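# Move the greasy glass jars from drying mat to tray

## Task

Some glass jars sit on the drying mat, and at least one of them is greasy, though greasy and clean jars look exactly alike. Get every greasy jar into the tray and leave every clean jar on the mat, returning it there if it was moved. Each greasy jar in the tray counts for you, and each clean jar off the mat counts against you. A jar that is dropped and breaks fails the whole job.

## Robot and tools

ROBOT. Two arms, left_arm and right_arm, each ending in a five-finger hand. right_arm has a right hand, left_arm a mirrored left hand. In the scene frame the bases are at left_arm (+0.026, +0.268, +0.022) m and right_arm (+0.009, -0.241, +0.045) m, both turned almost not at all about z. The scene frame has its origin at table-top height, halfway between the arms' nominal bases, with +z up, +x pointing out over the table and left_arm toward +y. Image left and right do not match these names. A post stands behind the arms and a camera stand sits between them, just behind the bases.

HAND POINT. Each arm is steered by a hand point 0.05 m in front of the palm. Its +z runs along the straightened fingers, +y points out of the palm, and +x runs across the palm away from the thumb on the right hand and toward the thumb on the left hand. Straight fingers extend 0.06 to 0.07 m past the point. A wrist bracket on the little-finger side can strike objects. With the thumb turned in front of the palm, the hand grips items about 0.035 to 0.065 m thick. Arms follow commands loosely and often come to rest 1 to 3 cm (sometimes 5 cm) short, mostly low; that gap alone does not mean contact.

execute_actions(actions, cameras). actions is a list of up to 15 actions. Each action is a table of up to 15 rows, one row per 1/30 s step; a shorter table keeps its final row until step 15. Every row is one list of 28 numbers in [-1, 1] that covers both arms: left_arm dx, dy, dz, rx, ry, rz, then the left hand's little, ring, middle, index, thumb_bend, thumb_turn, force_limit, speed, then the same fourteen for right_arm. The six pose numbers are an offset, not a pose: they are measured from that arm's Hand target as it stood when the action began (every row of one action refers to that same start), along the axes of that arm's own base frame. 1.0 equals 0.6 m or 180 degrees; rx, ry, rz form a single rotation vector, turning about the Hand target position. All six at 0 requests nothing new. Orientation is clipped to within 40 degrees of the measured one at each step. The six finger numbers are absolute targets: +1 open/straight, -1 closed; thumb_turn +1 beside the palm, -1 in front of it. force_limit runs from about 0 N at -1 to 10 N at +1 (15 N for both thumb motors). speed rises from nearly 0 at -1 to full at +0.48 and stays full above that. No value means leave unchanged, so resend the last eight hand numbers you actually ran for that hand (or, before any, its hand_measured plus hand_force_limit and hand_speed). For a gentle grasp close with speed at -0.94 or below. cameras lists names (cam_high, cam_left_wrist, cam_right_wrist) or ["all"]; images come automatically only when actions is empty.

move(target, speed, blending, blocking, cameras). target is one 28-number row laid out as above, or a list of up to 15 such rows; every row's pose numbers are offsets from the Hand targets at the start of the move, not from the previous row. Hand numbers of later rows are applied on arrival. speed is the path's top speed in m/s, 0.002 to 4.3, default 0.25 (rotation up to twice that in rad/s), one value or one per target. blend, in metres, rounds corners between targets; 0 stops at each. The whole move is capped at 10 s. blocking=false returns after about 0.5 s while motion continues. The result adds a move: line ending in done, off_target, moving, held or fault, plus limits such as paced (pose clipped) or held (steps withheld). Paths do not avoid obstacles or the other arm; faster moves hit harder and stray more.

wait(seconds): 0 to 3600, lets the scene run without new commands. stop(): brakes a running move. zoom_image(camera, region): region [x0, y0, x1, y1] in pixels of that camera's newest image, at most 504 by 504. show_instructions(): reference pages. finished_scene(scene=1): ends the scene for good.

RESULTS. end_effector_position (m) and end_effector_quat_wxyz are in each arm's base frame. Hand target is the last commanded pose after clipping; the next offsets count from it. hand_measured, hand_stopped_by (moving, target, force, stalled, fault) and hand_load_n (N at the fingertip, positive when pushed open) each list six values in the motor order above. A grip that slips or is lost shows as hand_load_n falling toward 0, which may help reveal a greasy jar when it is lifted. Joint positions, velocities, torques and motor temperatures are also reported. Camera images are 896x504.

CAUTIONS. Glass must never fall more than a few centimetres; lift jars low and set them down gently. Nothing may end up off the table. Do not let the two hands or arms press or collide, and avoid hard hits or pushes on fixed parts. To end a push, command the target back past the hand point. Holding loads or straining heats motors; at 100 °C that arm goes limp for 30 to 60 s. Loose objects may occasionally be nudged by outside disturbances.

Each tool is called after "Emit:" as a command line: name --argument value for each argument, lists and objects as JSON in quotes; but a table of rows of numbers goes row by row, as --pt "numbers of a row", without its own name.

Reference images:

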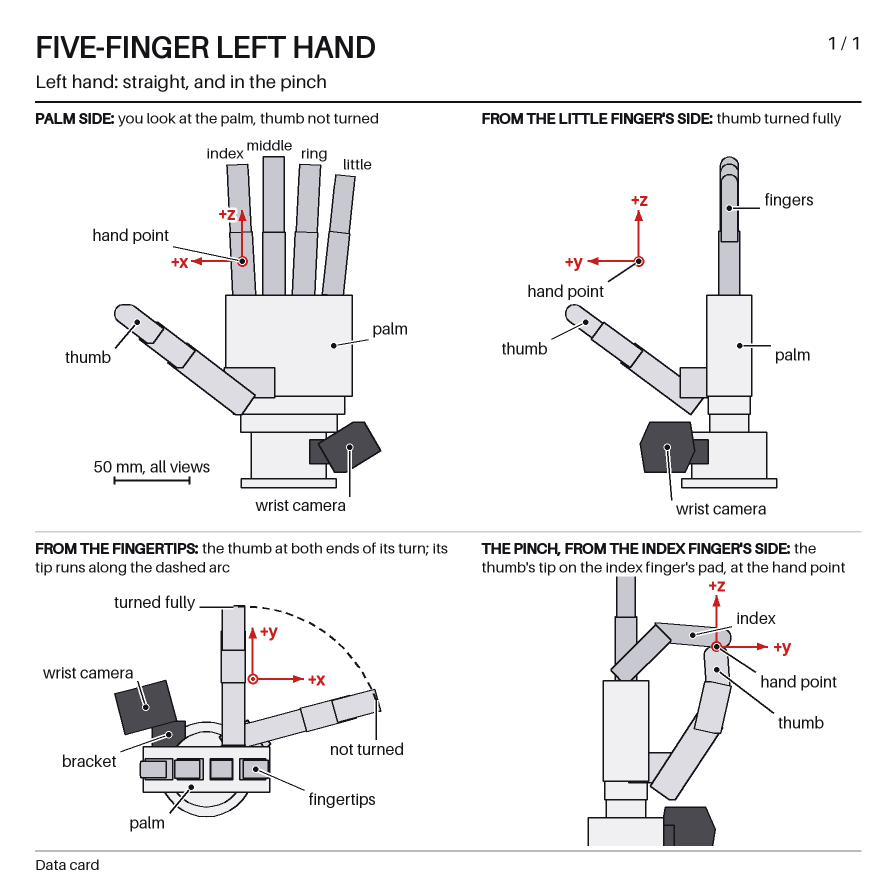

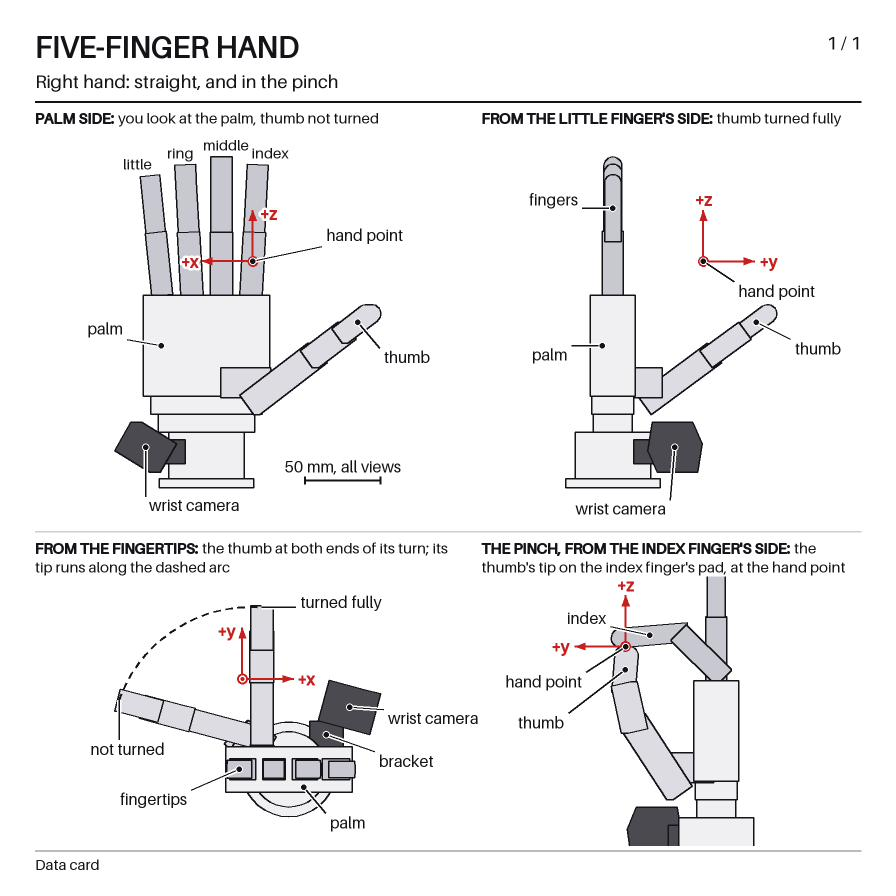

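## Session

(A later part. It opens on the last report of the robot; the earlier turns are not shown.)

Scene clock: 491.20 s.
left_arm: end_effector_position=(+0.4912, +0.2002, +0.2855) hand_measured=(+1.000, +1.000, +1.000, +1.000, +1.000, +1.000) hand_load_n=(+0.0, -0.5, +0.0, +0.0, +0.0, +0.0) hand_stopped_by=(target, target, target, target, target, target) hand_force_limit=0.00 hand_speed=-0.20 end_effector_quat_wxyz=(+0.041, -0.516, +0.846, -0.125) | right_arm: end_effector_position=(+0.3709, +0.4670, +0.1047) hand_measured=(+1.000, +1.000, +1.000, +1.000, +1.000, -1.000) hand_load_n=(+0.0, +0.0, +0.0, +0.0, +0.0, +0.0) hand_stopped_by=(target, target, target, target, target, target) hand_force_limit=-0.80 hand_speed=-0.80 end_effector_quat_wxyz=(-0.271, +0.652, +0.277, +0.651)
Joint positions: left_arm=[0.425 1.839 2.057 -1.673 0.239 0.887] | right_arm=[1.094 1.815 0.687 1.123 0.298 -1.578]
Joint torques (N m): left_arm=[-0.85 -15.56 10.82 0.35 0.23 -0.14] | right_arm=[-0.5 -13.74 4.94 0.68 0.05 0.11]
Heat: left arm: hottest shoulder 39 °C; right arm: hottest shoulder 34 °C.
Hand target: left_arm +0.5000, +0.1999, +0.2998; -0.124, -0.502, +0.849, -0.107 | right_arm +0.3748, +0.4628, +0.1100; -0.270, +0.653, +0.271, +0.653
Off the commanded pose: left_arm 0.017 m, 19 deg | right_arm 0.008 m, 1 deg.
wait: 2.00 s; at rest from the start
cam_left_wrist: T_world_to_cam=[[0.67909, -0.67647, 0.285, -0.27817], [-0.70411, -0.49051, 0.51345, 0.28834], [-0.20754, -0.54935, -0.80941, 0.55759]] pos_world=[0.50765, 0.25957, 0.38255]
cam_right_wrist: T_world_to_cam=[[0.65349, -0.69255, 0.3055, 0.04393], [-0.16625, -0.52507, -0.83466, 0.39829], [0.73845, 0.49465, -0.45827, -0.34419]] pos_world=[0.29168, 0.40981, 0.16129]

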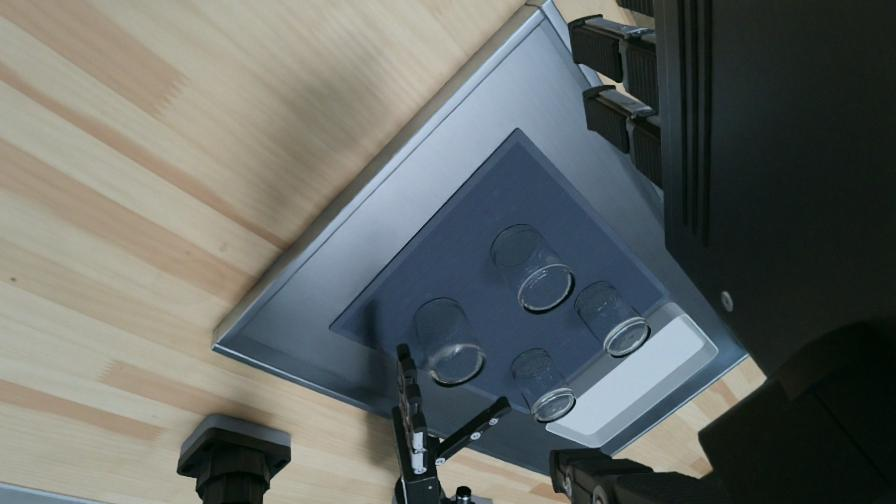

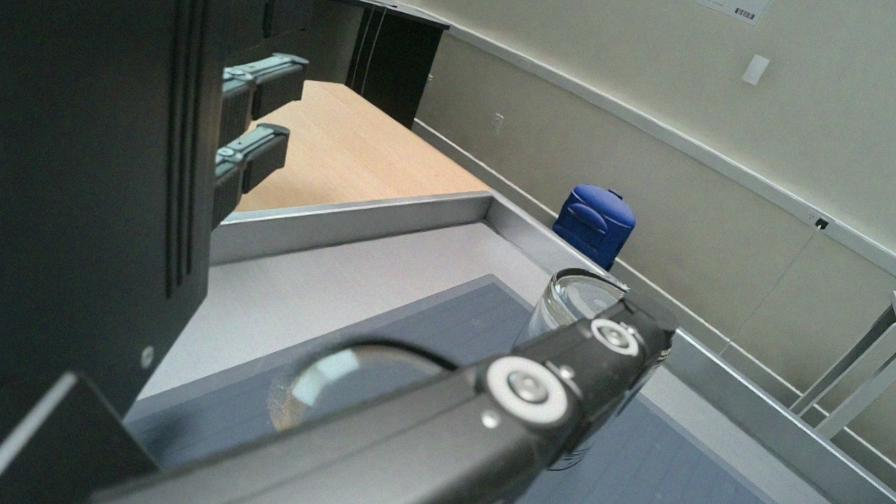

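Emit:
wait --seconds 5 --cameras '["cam_left_wrist","cam_right_wrist"]'

Emit:
zoom_image --camera "cam_left_wrist" --region '[380, 200, 680, 450]'

Scene clock: 499.63 s.
left_arm: end_effector_position=(+0.4912, +0.2002, +0.2855) hand_measured=(+1.000, +1.000, +1.000, +1.000, +1.000, +1.000) hand_load_n=(+0.0, +0.0, +0.0, +0.0, +0.0, +0.0) hand_stopped_by=(target, target, target, target, target, target) hand_force_limit=0.00 hand_speed=-0.20 end_effector_quat_wxyz=(+0.041, -0.516, +0.846, -0.125) | right_arm: end_effector_position=(+0.3709, +0.4670, +0.1047) hand_measured=(+1.000, +1.000, +1.000, +1.000, +1.000, -1.000) hand_load_n=(+0.0, +0.0, +0.0, +0.0, +0.0, +0.0) hand_stopped_by=(target, target, target, target, target, target) hand_force_limit=-0.80 hand_speed=-0.80 end_effector_quat_wxyz=(-0.271, +0.652, +0.277, +0.651)
Joint positions: left_arm=[0.425 1.839 2.057 -1.673 0.239 0.887] | right_arm=[1.094 1.815 0.687 1.123 0.298 -1.578]
Joint torques (N m): left_arm=[-0.79 -15.5 10.78 0.36 0.23 -0.14] | right_arm=[-0.5 -13.63 4.94 0.65 0.05 0.11]
Heat: left arm: hottest shoulder 39 °C; right arm: hottest shoulder 34 °C.
Hand target: left_arm +0.5000, +0.1999, +0.2998; -0.124, -0.502, +0.849, -0.107 | right_arm +0.3748, +0.4628, +0.1100; -0.270, +0.653, +0.271, +0.653
Off the commanded pose: left_arm 0.017 m, 19 deg | right_arm 0.008 m, 1 deg.
wait: 5.00 s; at rest from the start
cam_left_wrist: T_world_to_cam=[[0.67909, -0.67647, 0.285, -0.27817], [-0.70411, -0.49051, 0.51345, 0.28834], [-0.20754, -0.54935, -0.80941, 0.55759]] pos_world=[0.50765, 0.25957, 0.38255]
cam_right_wrist: T_world_to_cam=[[0.65349, -0.69255, 0.3055, 0.04393], [-0.16625, -0.52507, -0.83466, 0.39829], [0.73845, 0.49465, -0.45827, -0.34419]] pos_world=[0.29168, 0.40981, 0.16129]

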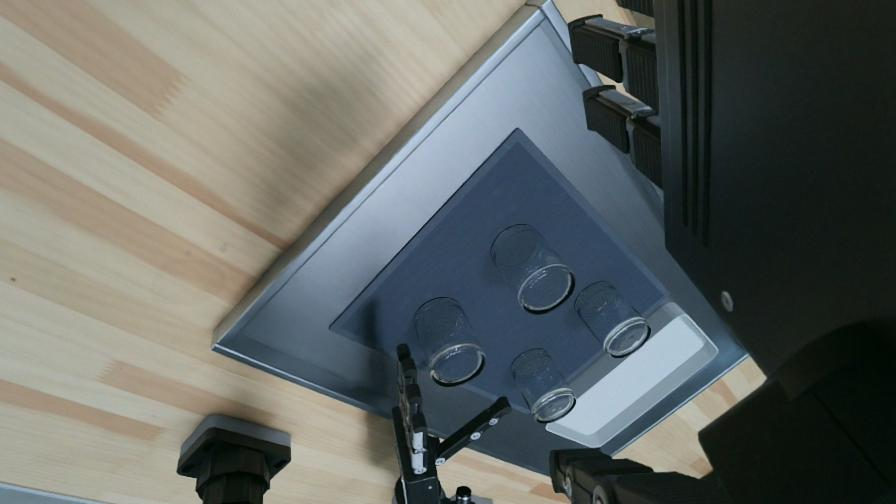

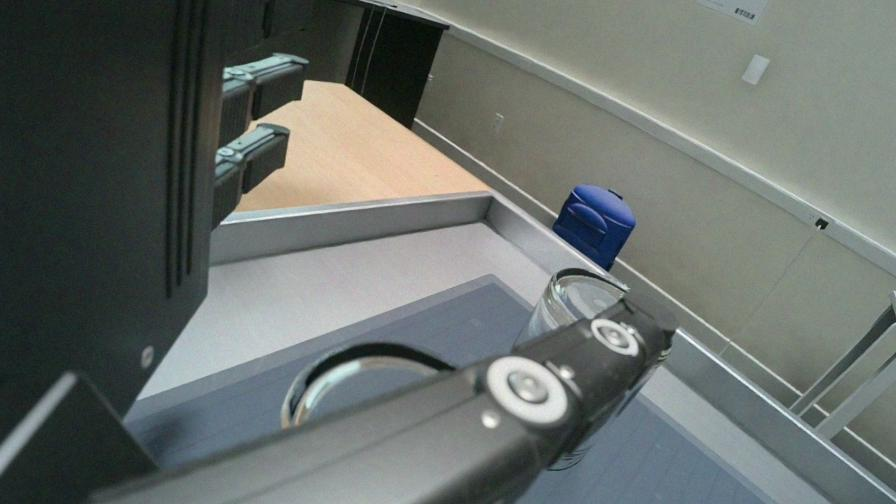

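Scaled by 1.680.

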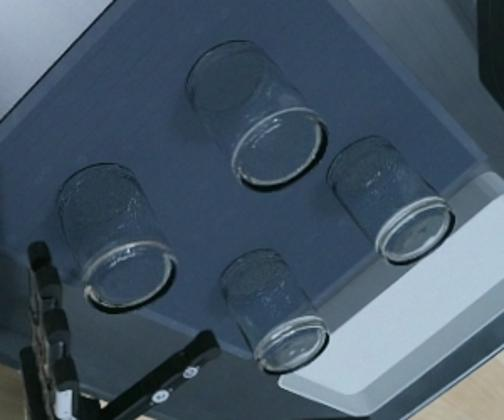

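Emit:
move --target '[0,0,0,0,0,0, 1,1,1,1,1,1,0,-0.2, 0.0087,-0.0163,-0.02,0,0,0, 1.0,1.0,1.0,1.0,1.0,-1,-0.8,-0.8]' --speed 0.08 --cameras '["cam_right_wrist"]'

Scene clock: 509.13 s.
left_arm: end_effector_position=(+0.4912, +0.2002, +0.2855) hand_measured=(+1.000, +1.000, +1.000, +1.000, +1.000, +1.000) hand_load_n=(+0.0, +0.0, +0.0, +0.0, +0.0, +0.0) hand_stopped_by=(target, target, target, target, target, target) hand_force_limit=0.00 hand_speed=-0.20 end_effector_quat_wxyz=(+0.041, -0.516, +0.846, -0.125) | right_arm: end_effector_position=(+0.3780, +0.4553, +0.1006) hand_measured=(+1.000, +1.000, +1.000, +1.000, +1.000, -1.000) hand_load_n=(+0.0, +0.0, +0.0, +0.0, +0.0, +0.0) hand_stopped_by=(target, target, target, target, target, target) hand_force_limit=-0.80 hand_speed=-0.80 end_effector_quat_wxyz=(-0.267, +0.654, +0.276, +0.651)
Joint positions: left_arm=[0.425 1.839 2.057 -1.673 0.239 0.887] | right_arm=[1.069 1.816 0.67 1.137 0.281 -1.578]
Joint torques (N m): left_arm=[-0.79 -15.62 10.81 0.36 0.23 -0.14] | right_arm=[-0.21 -11.05 4.74 1.76 -0.16 0.11]
Heat: left arm: hottest elbow 40 °C; right arm: hottest shoulder 34 °C.
Hand target: left_arm +0.5000, +0.1999, +0.2998; -0.124, -0.502, +0.849, -0.107 | right_arm +0.3799, +0.4532, +0.0979; -0.270, +0.653, +0.271, +0.653
Off the commanded pose: left_arm 0.017 m, 19 deg | right_arm 0.004 m, 1 deg.
joint sent to its limit (left arm) — joint 4 (wrist pitch), lower limit. The joint targets are off in orientation, not in position.
move: done
cam_right_wrist: T_world_to_cam=[[0.64847, -0.69678, 0.30656, 0.03621], [-0.17213, -0.52649, -0.83257, 0.39262], [0.74152, 0.48713, -0.46135, -0.34293]] pos_world=[0.29839, 0.399, 0.15758]

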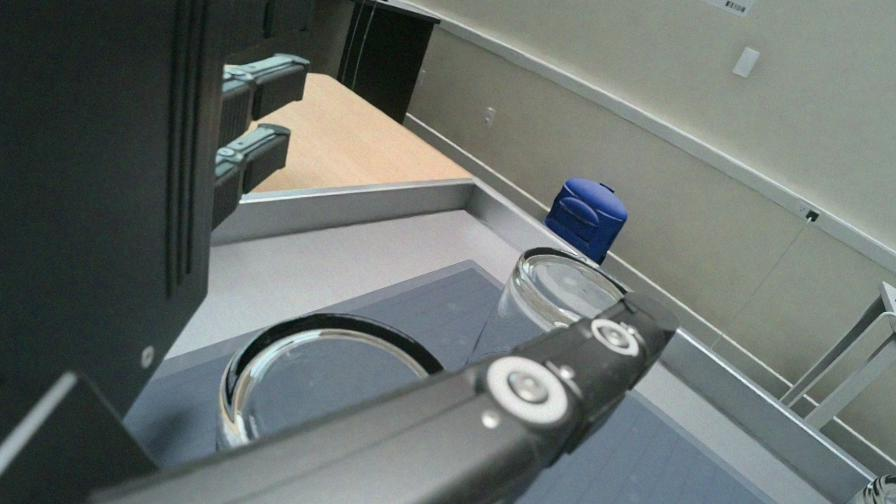

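Emit:
move --target '[0,0,0,0,0,0, 1,1,1,1,1,1,0,-0.2, -0.003,0.0033,-0.07,0,0,0, 1.0,1.0,1.0,1.0,1.0,-1,-0.8,-0.8]' --speed 0.06 --cameras '["cam_right_wrist"]'

Scene clock: 513.00 s.
left_arm: end_effector_position=(+0.4912, +0.2002, +0.2855) hand_measured=(+1.000, +1.000, +1.000, +1.000, +1.000, +1.000) hand_load_n=(+0.0, +0.0, +0.0, +0.0, +0.0, +0.0) hand_stopped_by=(target, target, target, target, target, target) hand_force_limit=0.00 hand_speed=-0.20 end_effector_quat_wxyz=(+0.041, -0.516, +0.846, -0.125) | right_arm: end_effector_position=(+0.3764, +0.4522, +0.0518) hand_measured=(+1.000, +1.000, +1.000, +1.000, +1.000, -1.000) hand_load_n=(+0.0, +0.0, +0.0, +0.0, +0.0, +0.0) hand_stopped_by=(target, target, target, target, target, target) hand_force_limit=-0.80 hand_speed=-0.80 end_effector_quat_wxyz=(-0.264, +0.659, +0.279, +0.647)
Joint positions: left_arm=[0.425 1.839 2.057 -1.673 0.239 0.887] | right_arm=[1.069 1.959 0.67 1.265 0.281 -1.578]
Joint torques (N m): left_arm=[-0.79 -15.56 10.81 0.34 0.23 -0.13] | right_arm=[0.21 -12.16 4.6 1.8 0.06 0.11]
Heat: left arm: hottest elbow 40 °C; right arm: hottest shoulder 34 °C.
Hand target: left_arm +0.5000, +0.1999, +0.2998; -0.124, -0.502, +0.849, -0.107 | right_arm +0.3781, +0.4551, +0.0559; -0.270, +0.653, +0.271, +0.653
Off the commanded pose: left_arm 0.017 m, 19 deg | right_arm 0.005 m, 2 deg.
joint sent to its limit (left arm) — joint 4 (wrist pitch), lower limit. The joint targets are off in orientation, not in position.
move: done
cam_right_wrist: T_world_to_cam=[[0.65037, -0.69292, 0.31127, 0.04735], [-0.17892, -0.53797, -0.82376, 0.35724], [0.73825, 0.48005, -0.47386, -0.3577]] pos_world=[0.2972, 0.39671, 0.11004]

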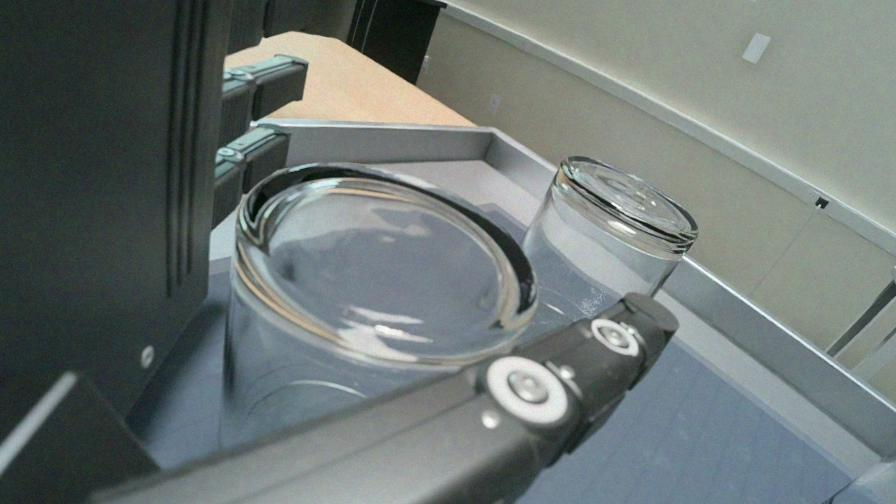

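Emit:
move --target '[0,0,0,0,0,0, 1,1,1,1,1,1,0,-0.2, -0.0043,0.0048,-0.075,0,0,0, 1.0,1.0,1.0,1.0,1.0,-1,-0.8,-0.8]' --speed 0.05 --cameras '["cam_right_wrist"]'

Scene clock: 519.70 s.
left_arm: end_effector_position=(+0.4912, +0.2002, +0.2855) hand_measured=(+1.000, +1.000, +1.000, +1.000, +1.000, +1.000) hand_load_n=(+0.0, +0.0, +0.0, +0.0, -0.5, +0.0) hand_stopped_by=(target, target, target, target, target, target) hand_force_limit=0.00 hand_speed=-0.20 end_effector_quat_wxyz=(+0.041, -0.516, +0.846, -0.125) | right_arm: end_effector_position=(+0.3757, +0.4477, +0.0045) hand_measured=(+1.000, +1.000, +1.000, +1.000, +1.000, -1.000) hand_load_n=(+0.0, -0.5, +0.0, +0.0, +0.0, +0.0) hand_stopped_by=(target, target, target, target, target, target) hand_force_limit=-0.80 hand_speed=-0.80 end_effector_quat_wxyz=(-0.258, +0.663, +0.278, +0.645)
Joint positions: left_arm=[0.425 1.839 2.057 -1.673 0.239 0.887] | right_arm=[1.069 2.108 0.688 1.385 0.29 -1.578]
Joint torques (N m): left_arm=[-0.73 -15.56 10.77 0.36 0.23 -0.14] | right_arm=[0.85 -12.63 4.57 1.83 0.06 0.12]
Heat: left arm: hottest elbow 40 °C; right arm: hottest shoulder 34 °C.
Hand target: left_arm +0.5000, +0.1999, +0.2998; -0.124, -0.502, +0.849, -0.107 | right_arm +0.3755, +0.4580, +0.0109; -0.270, +0.653, +0.271, +0.653
Off the commanded pose: left_arm 0.017 m, 19 deg | right_arm 0.012 m, 2 deg.
joint sent to its limit (left arm) — joint 4 (wrist pitch), lower limit. The joint targets are off in orientation, not in position.
move: off_target (right_arm)
cam_right_wrist: T_world_to_cam=[[0.64573, -0.69575, 0.31458, 0.0624], [-0.18748, -0.54384, -0.81798, 0.32168], [0.74019, 0.46921, -0.48162, -0.37328]] pos_world=[0.29632, 0.39351, 0.06372]

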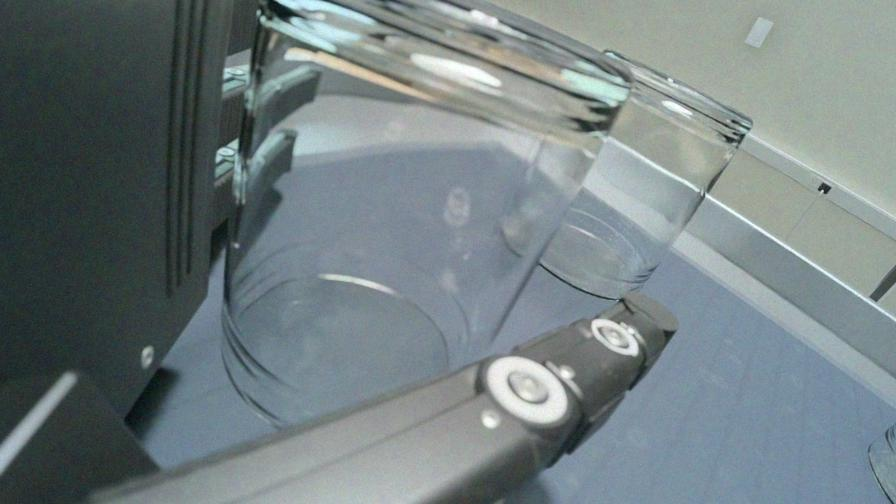

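Emit:
move --target '[0,0,0,0,0,0, 1,1,1,1,1,1,0,-0.2, 0,0,0,0,0,0, 0.5,0.5,0.5,0.5,0.65,-1,-0.8,-0.8]'

Emit:
move --target '[0,0,0,0,0,0, 1,1,1,1,1,1,0,-0.2, 0,0,0,0,0,0, 0.5,0.5,0.5,0.5,0.45,-1,-0.8,-0.92]' --cameras '["cam_right_wrist"]'

Scene clock: 523.87 s.
left_arm: end_effector_position=(+0.4912, +0.2002, +0.2855) hand_measured=(+1.000, +1.000, +1.000, +1.000, +1.000, +1.000) hand_load_n=(+0.0, +0.0, +0.0, +0.0, +0.0, +0.0) hand_stopped_by=(target, target, target, target, target, target) hand_force_limit=0.00 hand_speed=-0.20 end_effector_quat_wxyz=(+0.041, -0.516, +0.846, -0.125) | right_arm: end_effector_position=(+0.3757, +0.4477, +0.0045) hand_measured=(+0.500, +0.500, +0.500, +0.500, +0.650, -1.000) hand_load_n=(+0.5, +0.0, +0.0, +0.0, +0.0, +0.5) hand_stopped_by=(target, target, target, target, target, target) hand_force_limit=-0.80 hand_speed=-0.80 end_effector_quat_wxyz=(-0.258, +0.663, +0.278, +0.645)
Joint positions: left_arm=[0.425 1.839 2.057 -1.673 0.239 0.887] | right_arm=[1.069 2.108 0.688 1.385 0.29 -1.578]
Joint torques (N m): left_arm=[-0.79 -15.62 10.81 0.38 0.23 -0.14] | right_arm=[0.85 -12.69 4.59 1.77 0.05 0.11]
Heat: left arm: hottest elbow 40 °C; right arm: hottest shoulder 34 °C.
Hand target: left_arm +0.5000, +0.1999, +0.2998; -0.124, -0.502, +0.849, -0.107 | right_arm +0.3755, +0.4581, +0.0109; -0.270, +0.653, +0.271, +0.653
Off the commanded pose: left_arm 0.017 m, 19 deg | right_arm 0.012 m, 2 deg.
joint sent to its limit (left arm) — joint 4 (wrist pitch), lower limit. The joint targets are off in orientation, not in position.
move: done

Scene clock: 525.27 s.
left_arm: end_effector_position=(+0.4912, +0.2002, +0.2855) hand_measured=(+1.000, +1.000, +1.000, +1.000, +1.000, +1.000) hand_load_n=(+0.0, +0.0, +0.0, +0.0, +0.0, +0.0) hand_stopped_by=(target, target, target, target, target, target) hand_force_limit=0.00 hand_speed=-0.20 end_effector_quat_wxyz=(+0.041, -0.516, +0.846, -0.125) | right_arm: end_effector_position=(+0.3762, +0.4468, +0.0045) hand_measured=(+0.500, +0.500, +0.500, +0.500, +0.516, -1.000) hand_load_n=(+0.0, +0.0, +0.0, +0.5, +1.5, +0.0) hand_stopped_by=(target, target, target, target, force, target) hand_force_limit=-0.80 hand_speed=-0.92 end_effector_quat_wxyz=(-0.257, +0.663, +0.276, +0.646)
Joint positions: left_arm=[0.425 1.839 2.057 -1.673 0.239 0.887] | right_arm=[1.069 2.108 0.688 1.385 0.296 -1.577]
Joint torques (N m): left_arm=[-0.91 -15.62 10.81 0.36 0.24 -0.14] | right_arm=[0.85 -12.69 4.57 1.77 -0.15 0.1]
Heat: left arm: hottest elbow 40 °C; right arm: hottest shoulder 34 °C.
Hand target: left_arm +0.5000, +0.1999, +0.2998; -0.124, -0.502, +0.849, -0.107 | right_arm +0.3755, +0.4581, +0.0110; -0.270, +0.653, +0.271, +0.653
Off the commanded pose: left_arm 0.017 m, 19 deg | right_arm 0.013 m, 2 deg.
joint sent to its limit (left arm) — joint 4 (wrist pitch), lower limit. The joint targets are off in orientation, not in position.
move: done
cam_right_wrist: T_world_to_cam=[[0.64212, -0.69954, 0.31355, 0.06446], [-0.19082, -0.542, -0.81843, 0.32168], [0.74247, 0.4657, -0.48151, -0.37245]] pos_world=[0.29653, 0.3929, 0.06372]

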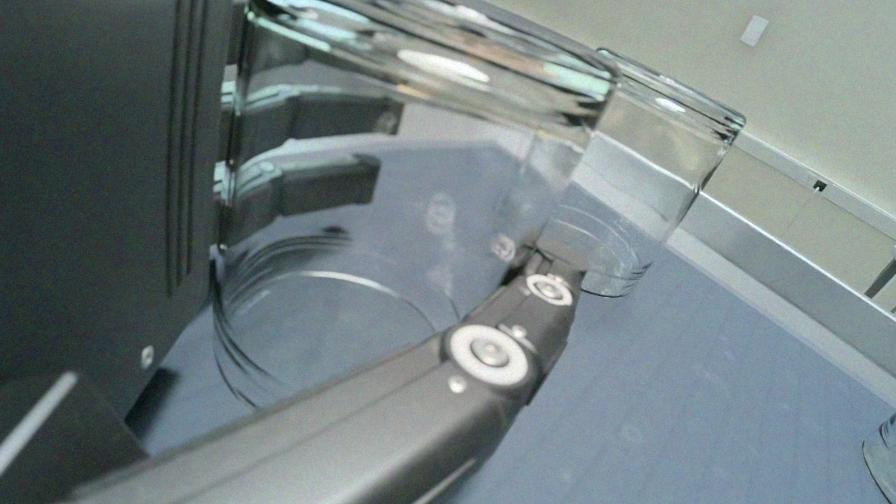

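Emit:
move --target '[0,0,0,0,0,0, 1,1,1,1,1,1,0,-0.2, 0,0,0,0,0,0, 0.0,0.0,0.0,0.0,0.45,-1,-0.8,-0.9]' --cameras '["cam_right_wrist"]'

Scene clock: 528.50 s.
left_arm: end_effector_position=(+0.4912, +0.2002, +0.2855) hand_measured=(+1.000, +1.000, +1.000, +1.000, +1.000, +1.000) hand_load_n=(+0.0, +0.0, +0.0, +0.0, +0.0, +0.0) hand_stopped_by=(target, target, target, target, target, target) hand_force_limit=0.00 hand_speed=-0.20 end_effector_quat_wxyz=(+0.041, -0.516, +0.846, -0.125) | right_arm: end_effector_position=(+0.3761, +0.4468, +0.0045) hand_measured=(+0.176, +0.250, +0.362, +0.474, +0.518, -1.000) hand_load_n=(+2.5, +1.0, +0.0, +0.0, +5.5, +2.5) hand_stopped_by=(force, force, force, force, force, target) hand_force_limit=-0.80 hand_speed=-0.90 end_effector_quat_wxyz=(-0.258, +0.664, +0.276, +0.646)
Joint positions: left_arm=[0.425 1.839 2.057 -1.673 0.239 0.887] | right_arm=[1.069 2.108 0.688 1.385 0.296 -1.575]
Joint torques (N m): left_arm=[-0.79 -15.62 10.81 0.35 0.23 -0.13] | right_arm=[0.85 -12.69 4.56 1.76 -0.14 0.08]
Heat: left arm: hottest elbow 40 °C; right arm: hottest shoulder 34 °C.
Hand target: left_arm +0.5000, +0.1999, +0.2998; -0.124, -0.502, +0.849, -0.107 | right_arm +0.3755, +0.4581, +0.0110; -0.270, +0.653, +0.271, +0.653
Off the commanded pose: left_arm 0.017 m, 19 deg | right_arm 0.013 m, 2 deg.
joint sent to its limit (left arm) — joint 4 (wrist pitch), lower limit. The joint targets are off in orientation, not in position.
move: done
cam_right_wrist: T_world_to_cam=[[0.64233, -0.70008, 0.31194, 0.06471], [-0.19164, -0.54078, -0.81904, 0.32149], [0.74208, 0.46631, -0.48152, -0.37258]] pos_world=[0.29653, 0.39289, 0.06372]

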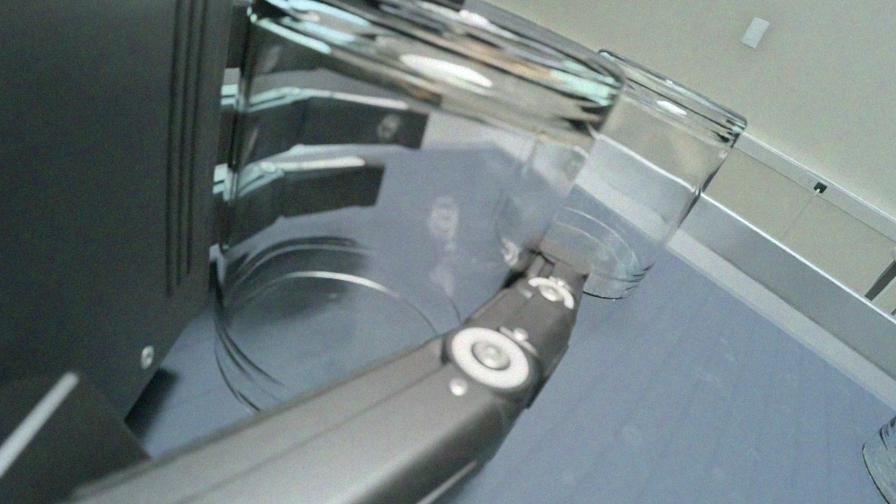

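Emit:
move --target '[0,0,0,0,0,0, 1,1,1,1,1,1,0,-0.2, 0,0,0.0583,0,0,0, 0.0,0.0,0.0,0.0,0.45,-1,-0.8,-0.9]' --speed 0.02 --cameras '["cam_right_wrist"]'

Scene clock: 532.80 s.
left_arm: end_effector_position=(+0.4912, +0.2002, +0.2855) hand_measured=(+1.000, +1.000, +1.000, +1.000, +1.000, +1.000) hand_load_n=(+0.0, +0.0, +0.0, +0.0, +0.0, +0.0) hand_stopped_by=(target, target, target, target, target, target) hand_force_limit=0.00 hand_speed=-0.20 end_effector_quat_wxyz=(+0.041, -0.516, +0.846, -0.125) | right_arm: end_effector_position=(+0.3787, +0.4518, +0.0274) hand_measured=(+0.176, +0.250, +0.362, +0.474, +0.518, -1.000) hand_load_n=(+1.5, +0.5, +0.5, +0.0, +5.5, +3.0) hand_stopped_by=(force, force, force, force, force, target) hand_force_limit=-0.80 hand_speed=-0.90 end_effector_quat_wxyz=(-0.259, +0.663, +0.274, +0.646)
Joint positions: left_arm=[0.425 1.839 2.057 -1.673 0.239 0.887] | right_arm=[1.069 2.036 0.688 1.316 0.295 -1.572]
Joint torques (N m): left_arm=[-0.79 -15.62 10.8 0.35 0.24 -0.13] | right_arm=[0.85 -16.44 3.21 0.9 -0.14 0.04]
Heat: left arm: hottest elbow 40 °C; right arm: hottest shoulder 34 °C.
Hand target: left_arm +0.5000, +0.1999, +0.2998; -0.124, -0.502, +0.849, -0.107 | right_arm +0.3755, +0.4580, +0.0460; -0.270, +0.653, +0.271, +0.653
Off the commanded pose: left_arm 0.017 m, 19 deg | right_arm 0.020 m, 2 deg.
joint sent to its limit (left arm) — joint 4 (wrist pitch), lower limit. The joint targets are off in orientation, not in position.
move: off_target (right_arm)
cam_right_wrist: T_world_to_cam=[[0.64284, -0.70123, 0.30828, 0.05987], [-0.19213, -0.53719, -0.82129, 0.34203], [0.74152, 0.46873, -0.48005, -0.36668]] pos_world=[0.29913, 0.39759, 0.08643]

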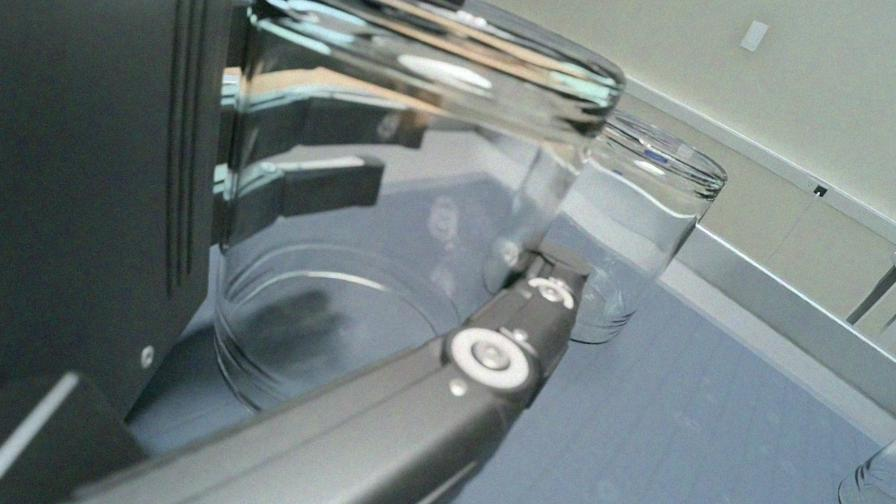

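Emit:
move --target '[0,0,0,0,0,0, 1,1,1,1,1,1,0,-0.2, 0,0,-0.0583,0,0,0, 0.0,0.0,0.0,0.0,0.45,-1,-0.8,-0.9]' --speed 0.02

Emit:
move --target '[0,0,0,0,0,0, 1,1,1,1,1,1,0,-0.2, 0,0,0,0,0,0, 0.20,0.27,0.38,0.494,0.45,-1,-0.8,-0.9]' --cameras '["cam_right_wrist"]'

Scene clock: 537.07 s.
left_arm: end_effector_position=(+0.4912, +0.2002, +0.2855) hand_measured=(+1.000, +1.000, +1.000, +1.000, +1.000, +1.000) hand_load_n=(+0.0, +0.0, +0.0, +0.0, +0.0, -0.5) hand_stopped_by=(target, target, target, target, target, target) hand_force_limit=0.00 hand_speed=-0.20 end_effector_quat_wxyz=(+0.041, -0.516, +0.846, -0.125) | right_arm: end_effector_position=(+0.3761, +0.4472, +0.0050) hand_measured=(+0.176, +0.250, +0.362, +0.474, +0.518, -1.000) hand_load_n=(+2.0, +1.0, +0.5, +0.5, +5.5, +2.5) hand_stopped_by=(force, force, force, force, force, target) hand_force_limit=-0.80 hand_speed=-0.90 end_effector_quat_wxyz=(-0.259, +0.664, +0.275, +0.645)
Joint positions: left_arm=[0.425 1.839 2.057 -1.673 0.239 0.887] | right_arm=[1.069 2.105 0.688 1.382 0.295 -1.571]
Joint torques (N m): left_arm=[-0.85 -15.62 10.8 0.34 0.23 -0.14] | right_arm=[0.91 -12.45 4.6 1.85 -0.11 0.04]
Heat: left arm: hottest elbow 40 °C; right arm: hottest shoulder 34 °C.
Hand target: left_arm +0.5000, +0.1999, +0.2998; -0.124, -0.502, +0.849, -0.107 | right_arm +0.3755, +0.4580, +0.0109; -0.270, +0.653, +0.271, +0.653
Off the commanded pose: left_arm 0.017 m, 19 deg | right_arm 0.012 m, 2 deg.
joint sent to its limit (left arm) — joint 4 (wrist pitch), lower limit. The joint targets are off in orientation, not in position.
move: off_target (right_arm)

Scene clock: 537.57 s.
left_arm: end_effector_position=(+0.4912, +0.2002, +0.2855) hand_measured=(+1.000, +1.000, +1.000, +1.000, +1.000, +1.000) hand_load_n=(+0.0, +0.0, +0.0, +0.5, +0.0, +0.0) hand_stopped_by=(target, target, target, target, target, target) hand_force_limit=0.00 hand_speed=-0.20 end_effector_quat_wxyz=(+0.041, -0.516, +0.846, -0.125) | right_arm: end_effector_position=(+0.3761, +0.4471, +0.0047) hand_measured=(+0.200, +0.270, +0.380, +0.494, +0.518, -1.000) hand_load_n=(+0.0, +1.0, +0.0, +0.0, +3.5, +1.0) hand_stopped_by=(target, target, target, target, force, target) hand_force_limit=-0.80 hand_speed=-0.90 end_effector_quat_wxyz=(-0.259, +0.664, +0.275, +0.645)
Joint positions: left_arm=[0.425 1.839 2.057 -1.673 0.239 0.887] | right_arm=[1.069 2.105 0.688 1.382 0.295 -1.571]
Joint torques (N m): left_arm=[-0.85 -15.62 10.78 0.35 0.23 -0.14] | right_arm=[0.91 -12.45 4.6 1.85 -0.11 0.03]
Heat: left arm: hottest elbow 40 °C; right arm: hottest shoulder 34 °C.
Hand target: left_arm +0.5000, +0.1999, +0.2998; -0.124, -0.502, +0.849, -0.107 | right_arm +0.3755, +0.4581, +0.0109; -0.270, +0.653, +0.271, +0.653
Off the commanded pose: left_arm 0.017 m, 19 deg | right_arm 0.012 m, 2 deg.
joint sent to its limit (left arm) — joint 4 (wrist pitch), lower limit. The joint targets are off in orientation, not in position.
move: done
cam_right_wrist: T_world_to_cam=[[0.64383, -0.70017, 0.30862, 0.06447], [-0.19387, -0.53944, -0.8194, 0.3221], [0.74021, 0.46772, -0.48304, -0.37245]] pos_world=[0.29663, 0.39309, 0.06412]

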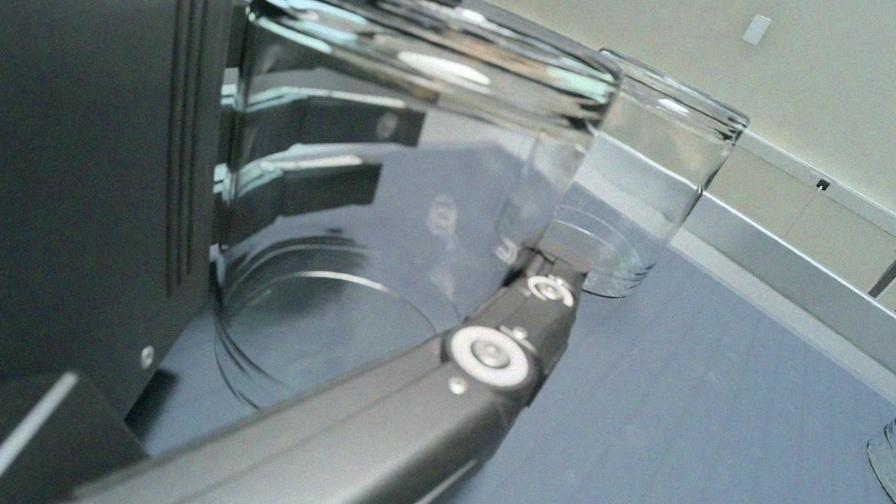

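Emit:
move --target '[0,0,0,0,0,0, 1,1,1,1,1,1,0,-0.2, 0,0,0.0583,0,0,0, 0.20,0.27,0.38,0.494,0.45,-1,-0.8,-0.9]' --speed 0.02 --cameras '["cam_right_wrist"]'

Scene clock: 541.07 s.
left_arm: end_effector_position=(+0.4912, +0.2002, +0.2855) hand_measured=(+1.000, +1.000, +1.000, +1.000, +1.000, +1.000) hand_load_n=(+0.0, +0.0, +0.0, +0.0, +0.0, +0.0) hand_stopped_by=(target, target, target, target, target, target) hand_force_limit=0.00 hand_speed=-0.20 end_effector_quat_wxyz=(+0.041, -0.516, +0.846, -0.125) | right_arm: end_effector_position=(+0.3786, +0.4519, +0.0274) hand_measured=(+0.200, +0.270, +0.380, +0.494, +0.518, -1.000) hand_load_n=(+0.0, +0.5, +0.0, +0.0, +3.5, +2.0) hand_stopped_by=(target, target, target, target, force, target) hand_force_limit=-0.80 hand_speed=-0.90 end_effector_quat_wxyz=(-0.260, +0.663, +0.274, +0.646)
Joint positions: left_arm=[0.425 1.839 2.057 -1.673 0.239 0.887] | right_arm=[1.069 2.036 0.688 1.316 0.295 -1.571]
Joint torques (N m): left_arm=[-0.85 -15.62 10.81 0.36 0.23 -0.13] | right_arm=[0.85 -16.38 3.22 0.81 -0.12 0.03]
Heat: left arm: hottest elbow 40 °C; right arm: hottest shoulder 34 °C.
Hand target: left_arm +0.5000, +0.1999, +0.2998; -0.124, -0.502, +0.849, -0.107 | right_arm +0.3755, +0.4581, +0.0460; -0.270, +0.653, +0.271, +0.653
Off the commanded pose: left_arm 0.017 m, 19 deg | right_arm 0.020 m, 2 deg.
joint sent to its limit (left arm) — joint 4 (wrist pitch), lower limit. The joint targets are off in orientation, not in position.
move: off_target (right_arm)
cam_right_wrist: T_world_to_cam=[[0.64326, -0.70118, 0.3075, 0.05979], [-0.19235, -0.53674, -0.82153, 0.34194], [0.74109, 0.46931, -0.48014, -0.36678]] pos_world=[0.29913, 0.39759, 0.08643]

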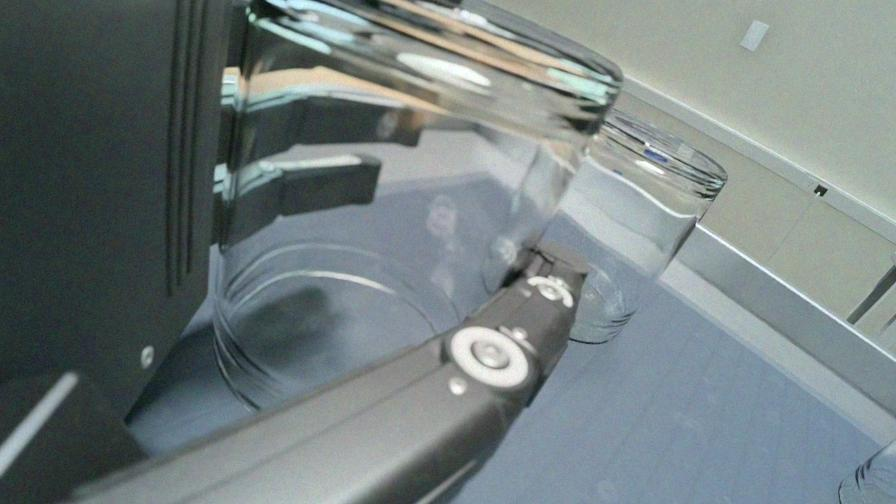

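Emit:
move --target '[0,0,0,0,0,0, 1,1,1,1,1,1,0,-0.2, 0,0,-0.0583,0,0,0, 0.20,0.27,0.38,0.494,0.45,-1,-0.8,-0.9]' --speed 0.02

Emit:
move --target '[0,0,0,0,0,0, 1,1,1,1,1,1,0,-0.2, 0,0,0,0,0,0, 0.22,0.29,0.40,0.51,0.45,-1,-0.8,-0.9]' --cameras '["cam_right_wrist"]'

Scene clock: 545.37 s.
left_arm: end_effector_position=(+0.4912, +0.2002, +0.2855) hand_measured=(+1.000, +1.000, +1.000, +1.000, +1.000, +1.000) hand_load_n=(+0.0, +0.0, +0.0, +0.0, +0.0, +0.0) hand_stopped_by=(target, target, target, target, target, target) hand_force_limit=0.00 hand_speed=-0.20 end_effector_quat_wxyz=(+0.041, -0.516, +0.846, -0.125) | right_arm: end_effector_position=(+0.3760, +0.4473, +0.0050) hand_measured=(+0.200, +0.270, +0.380, +0.494, +0.518, -1.000) hand_load_n=(+0.0, +0.5, +0.5, +0.0, +3.5, +1.5) hand_stopped_by=(target, target, target, target, force, target) hand_force_limit=-0.80 hand_speed=-0.90 end_effector_quat_wxyz=(-0.259, +0.664, +0.275, +0.645)
Joint positions: left_arm=[0.425 1.839 2.057 -1.673 0.239 0.887] | right_arm=[1.069 2.105 0.688 1.382 0.294 -1.571]
Joint torques (N m): left_arm=[-0.79 -15.68 10.81 0.34 0.23 -0.13] | right_arm=[0.91 -12.45 4.59 1.87 -0.1 0.04]
Heat: left arm: hottest elbow 40 °C; right arm: hottest shoulder 34 °C.
Hand target: left_arm +0.5000, +0.1999, +0.2998; -0.124, -0.502, +0.849, -0.107 | right_arm +0.3755, +0.4581, +0.0111; -0.270, +0.653, +0.271, +0.653
Off the commanded pose: left_arm 0.017 m, 19 deg | right_arm 0.012 m, 2 deg.
joint sent to its limit (left arm) — joint 4 (wrist pitch), lower limit. The joint targets are off in orientation, not in position.
move: off_target (right_arm)

Scene clock: 545.87 s.
left_arm: end_effector_position=(+0.4912, +0.2002, +0.2855) hand_measured=(+1.000, +1.000, +1.000, +1.000, +1.000, +1.000) hand_load_n=(+0.0, +0.0, +0.0, +0.0, -0.5, +0.0) hand_stopped_by=(target, target, target, target, target, target) hand_force_limit=0.00 hand_speed=-0.20 end_effector_quat_wxyz=(+0.041, -0.516, +0.846, -0.125) | right_arm: end_effector_position=(+0.3760, +0.4472, +0.0047) hand_measured=(+0.220, +0.290, +0.400, +0.510, +0.518, -1.000) hand_load_n=(+0.0, +0.5, +0.5, +0.0, +2.5, +0.5) hand_stopped_by=(target, target, target, target, force, target) hand_force_limit=-0.80 hand_speed=-0.90 end_effector_quat_wxyz=(-0.259, +0.664, +0.275, +0.645)
Joint positions: left_arm=[0.425 1.839 2.057 -1.673 0.239 0.887] | right_arm=[1.069 2.105 0.688 1.382 0.294 -1.571]
Joint torques (N m): left_arm=[-0.79 -15.56 10.8 0.36 0.24 -0.14] | right_arm=[0.91 -12.45 4.59 1.87 -0.1 0.04]
Heat: left arm: hottest elbow 40 °C; right arm: hottest shoulder 34 °C.
Hand target: left_arm +0.5000, +0.1999, +0.2998; -0.124, -0.502, +0.849, -0.107 | right_arm +0.3755, +0.4580, +0.0109; -0.270, +0.653, +0.271, +0.653
Off the commanded pose: left_arm 0.017 m, 19 deg | right_arm 0.013 m, 2 deg.
joint sent to its limit (left arm) — joint 4 (wrist pitch), lower limit. The joint targets are off in orientation, not in position.
move: done
cam_right_wrist: T_world_to_cam=[[0.64406, -0.69994, 0.30866, 0.0643], [-0.19368, -0.53955, -0.81937, 0.32208], [0.74005, 0.46795, -0.48307, -0.37249]] pos_world=[0.29663, 0.39309, 0.06412]

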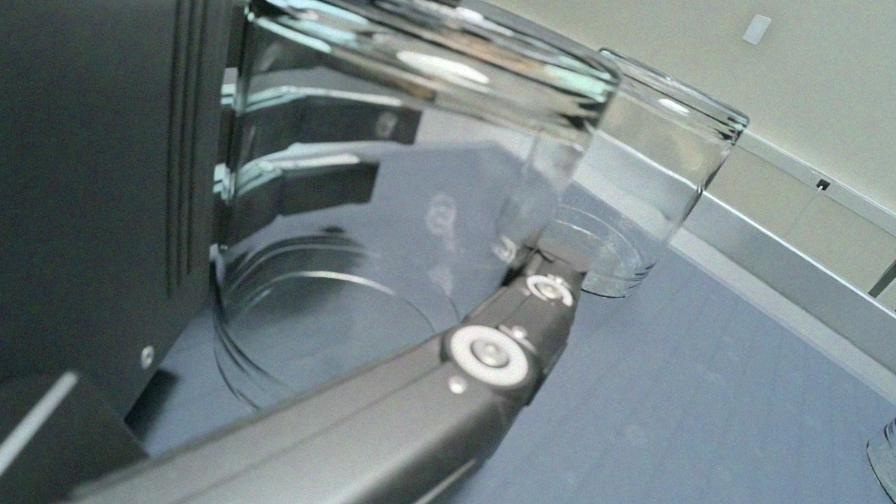

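Emit:
move --target '[0,0,0,0,0,0, 1,1,1,1,1,1,0,-0.2, 0,0,0.045,0,0,0, 0.22,0.29,0.40,0.51,0.45,-1,-0.8,-0.9]' --speed 0.02 --cameras '["cam_right_wrist"]'

Scene clock: 549.93 s.
left_arm: end_effector_position=(+0.4912, +0.2002, +0.2855) hand_measured=(+1.000, +1.000, +1.000, +1.000, +1.000, +1.000) hand_load_n=(+0.0, +0.0, +0.0, +0.0, +0.0, +0.0) hand_stopped_by=(target, target, target, target, target, target) hand_force_limit=0.00 hand_speed=-0.20 end_effector_quat_wxyz=(+0.041, -0.516, +0.846, -0.125) | right_arm: end_effector_position=(+0.3777, +0.4502, +0.0181) hand_measured=(+0.220, +0.290, +0.400, +0.510, +0.518, -1.000) hand_load_n=(+0.0, +0.5, +0.0, +0.0, +2.5, +1.5) hand_stopped_by=(target, target, target, target, force, target) hand_force_limit=-0.80 hand_speed=-0.90 end_effector_quat_wxyz=(-0.259, +0.664, +0.275, +0.645)
Joint positions: left_arm=[0.425 1.839 2.057 -1.673 0.239 0.887] | right_arm=[1.069 2.062 0.688 1.339 0.294 -1.571]
Joint torques (N m): left_arm=[-0.97 -15.62 10.8 0.36 0.23 -0.13] | right_arm=[0.85 -16.5 3.36 0.9 -0.11 0.03]
Heat: left arm: hottest elbow 40 °C; right arm: hottest shoulder 34 °C.
Hand target: left_arm +0.5000, +0.1999, +0.2998; -0.124, -0.502, +0.849, -0.107 | right_arm +0.3755, +0.4580, +0.0379; -0.270, +0.653, +0.271, +0.653
Off the commanded pose: left_arm 0.017 m, 19 deg | right_arm 0.021 m, 2 deg.
joint sent to its limit (left arm) — joint 4 (wrist pitch), lower limit. The joint targets are off in orientation, not in position.
move: off_target (right_arm)
cam_right_wrist: T_world_to_cam=[[0.64417, -0.69979, 0.30878, 0.06107], [-0.19379, -0.53984, -0.81916, 0.33514], [0.73993, 0.46784, -0.48336, -0.36858]] pos_world=[0.29833, 0.39609, 0.07752]

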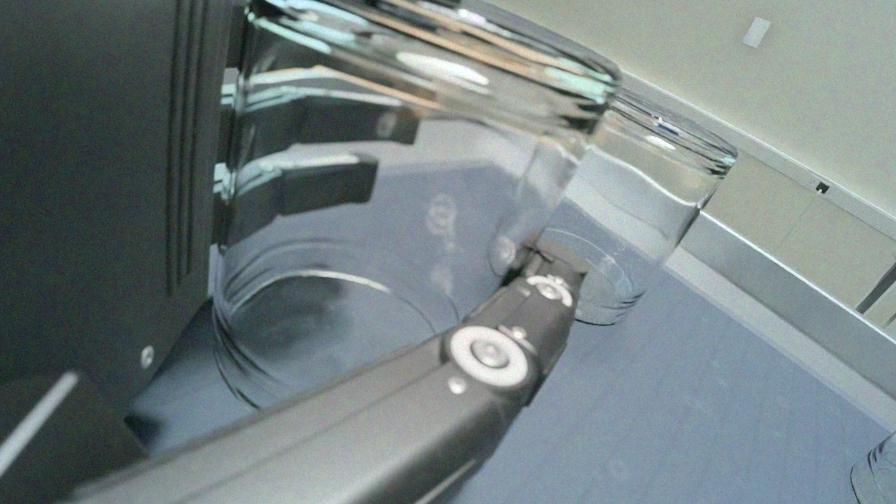

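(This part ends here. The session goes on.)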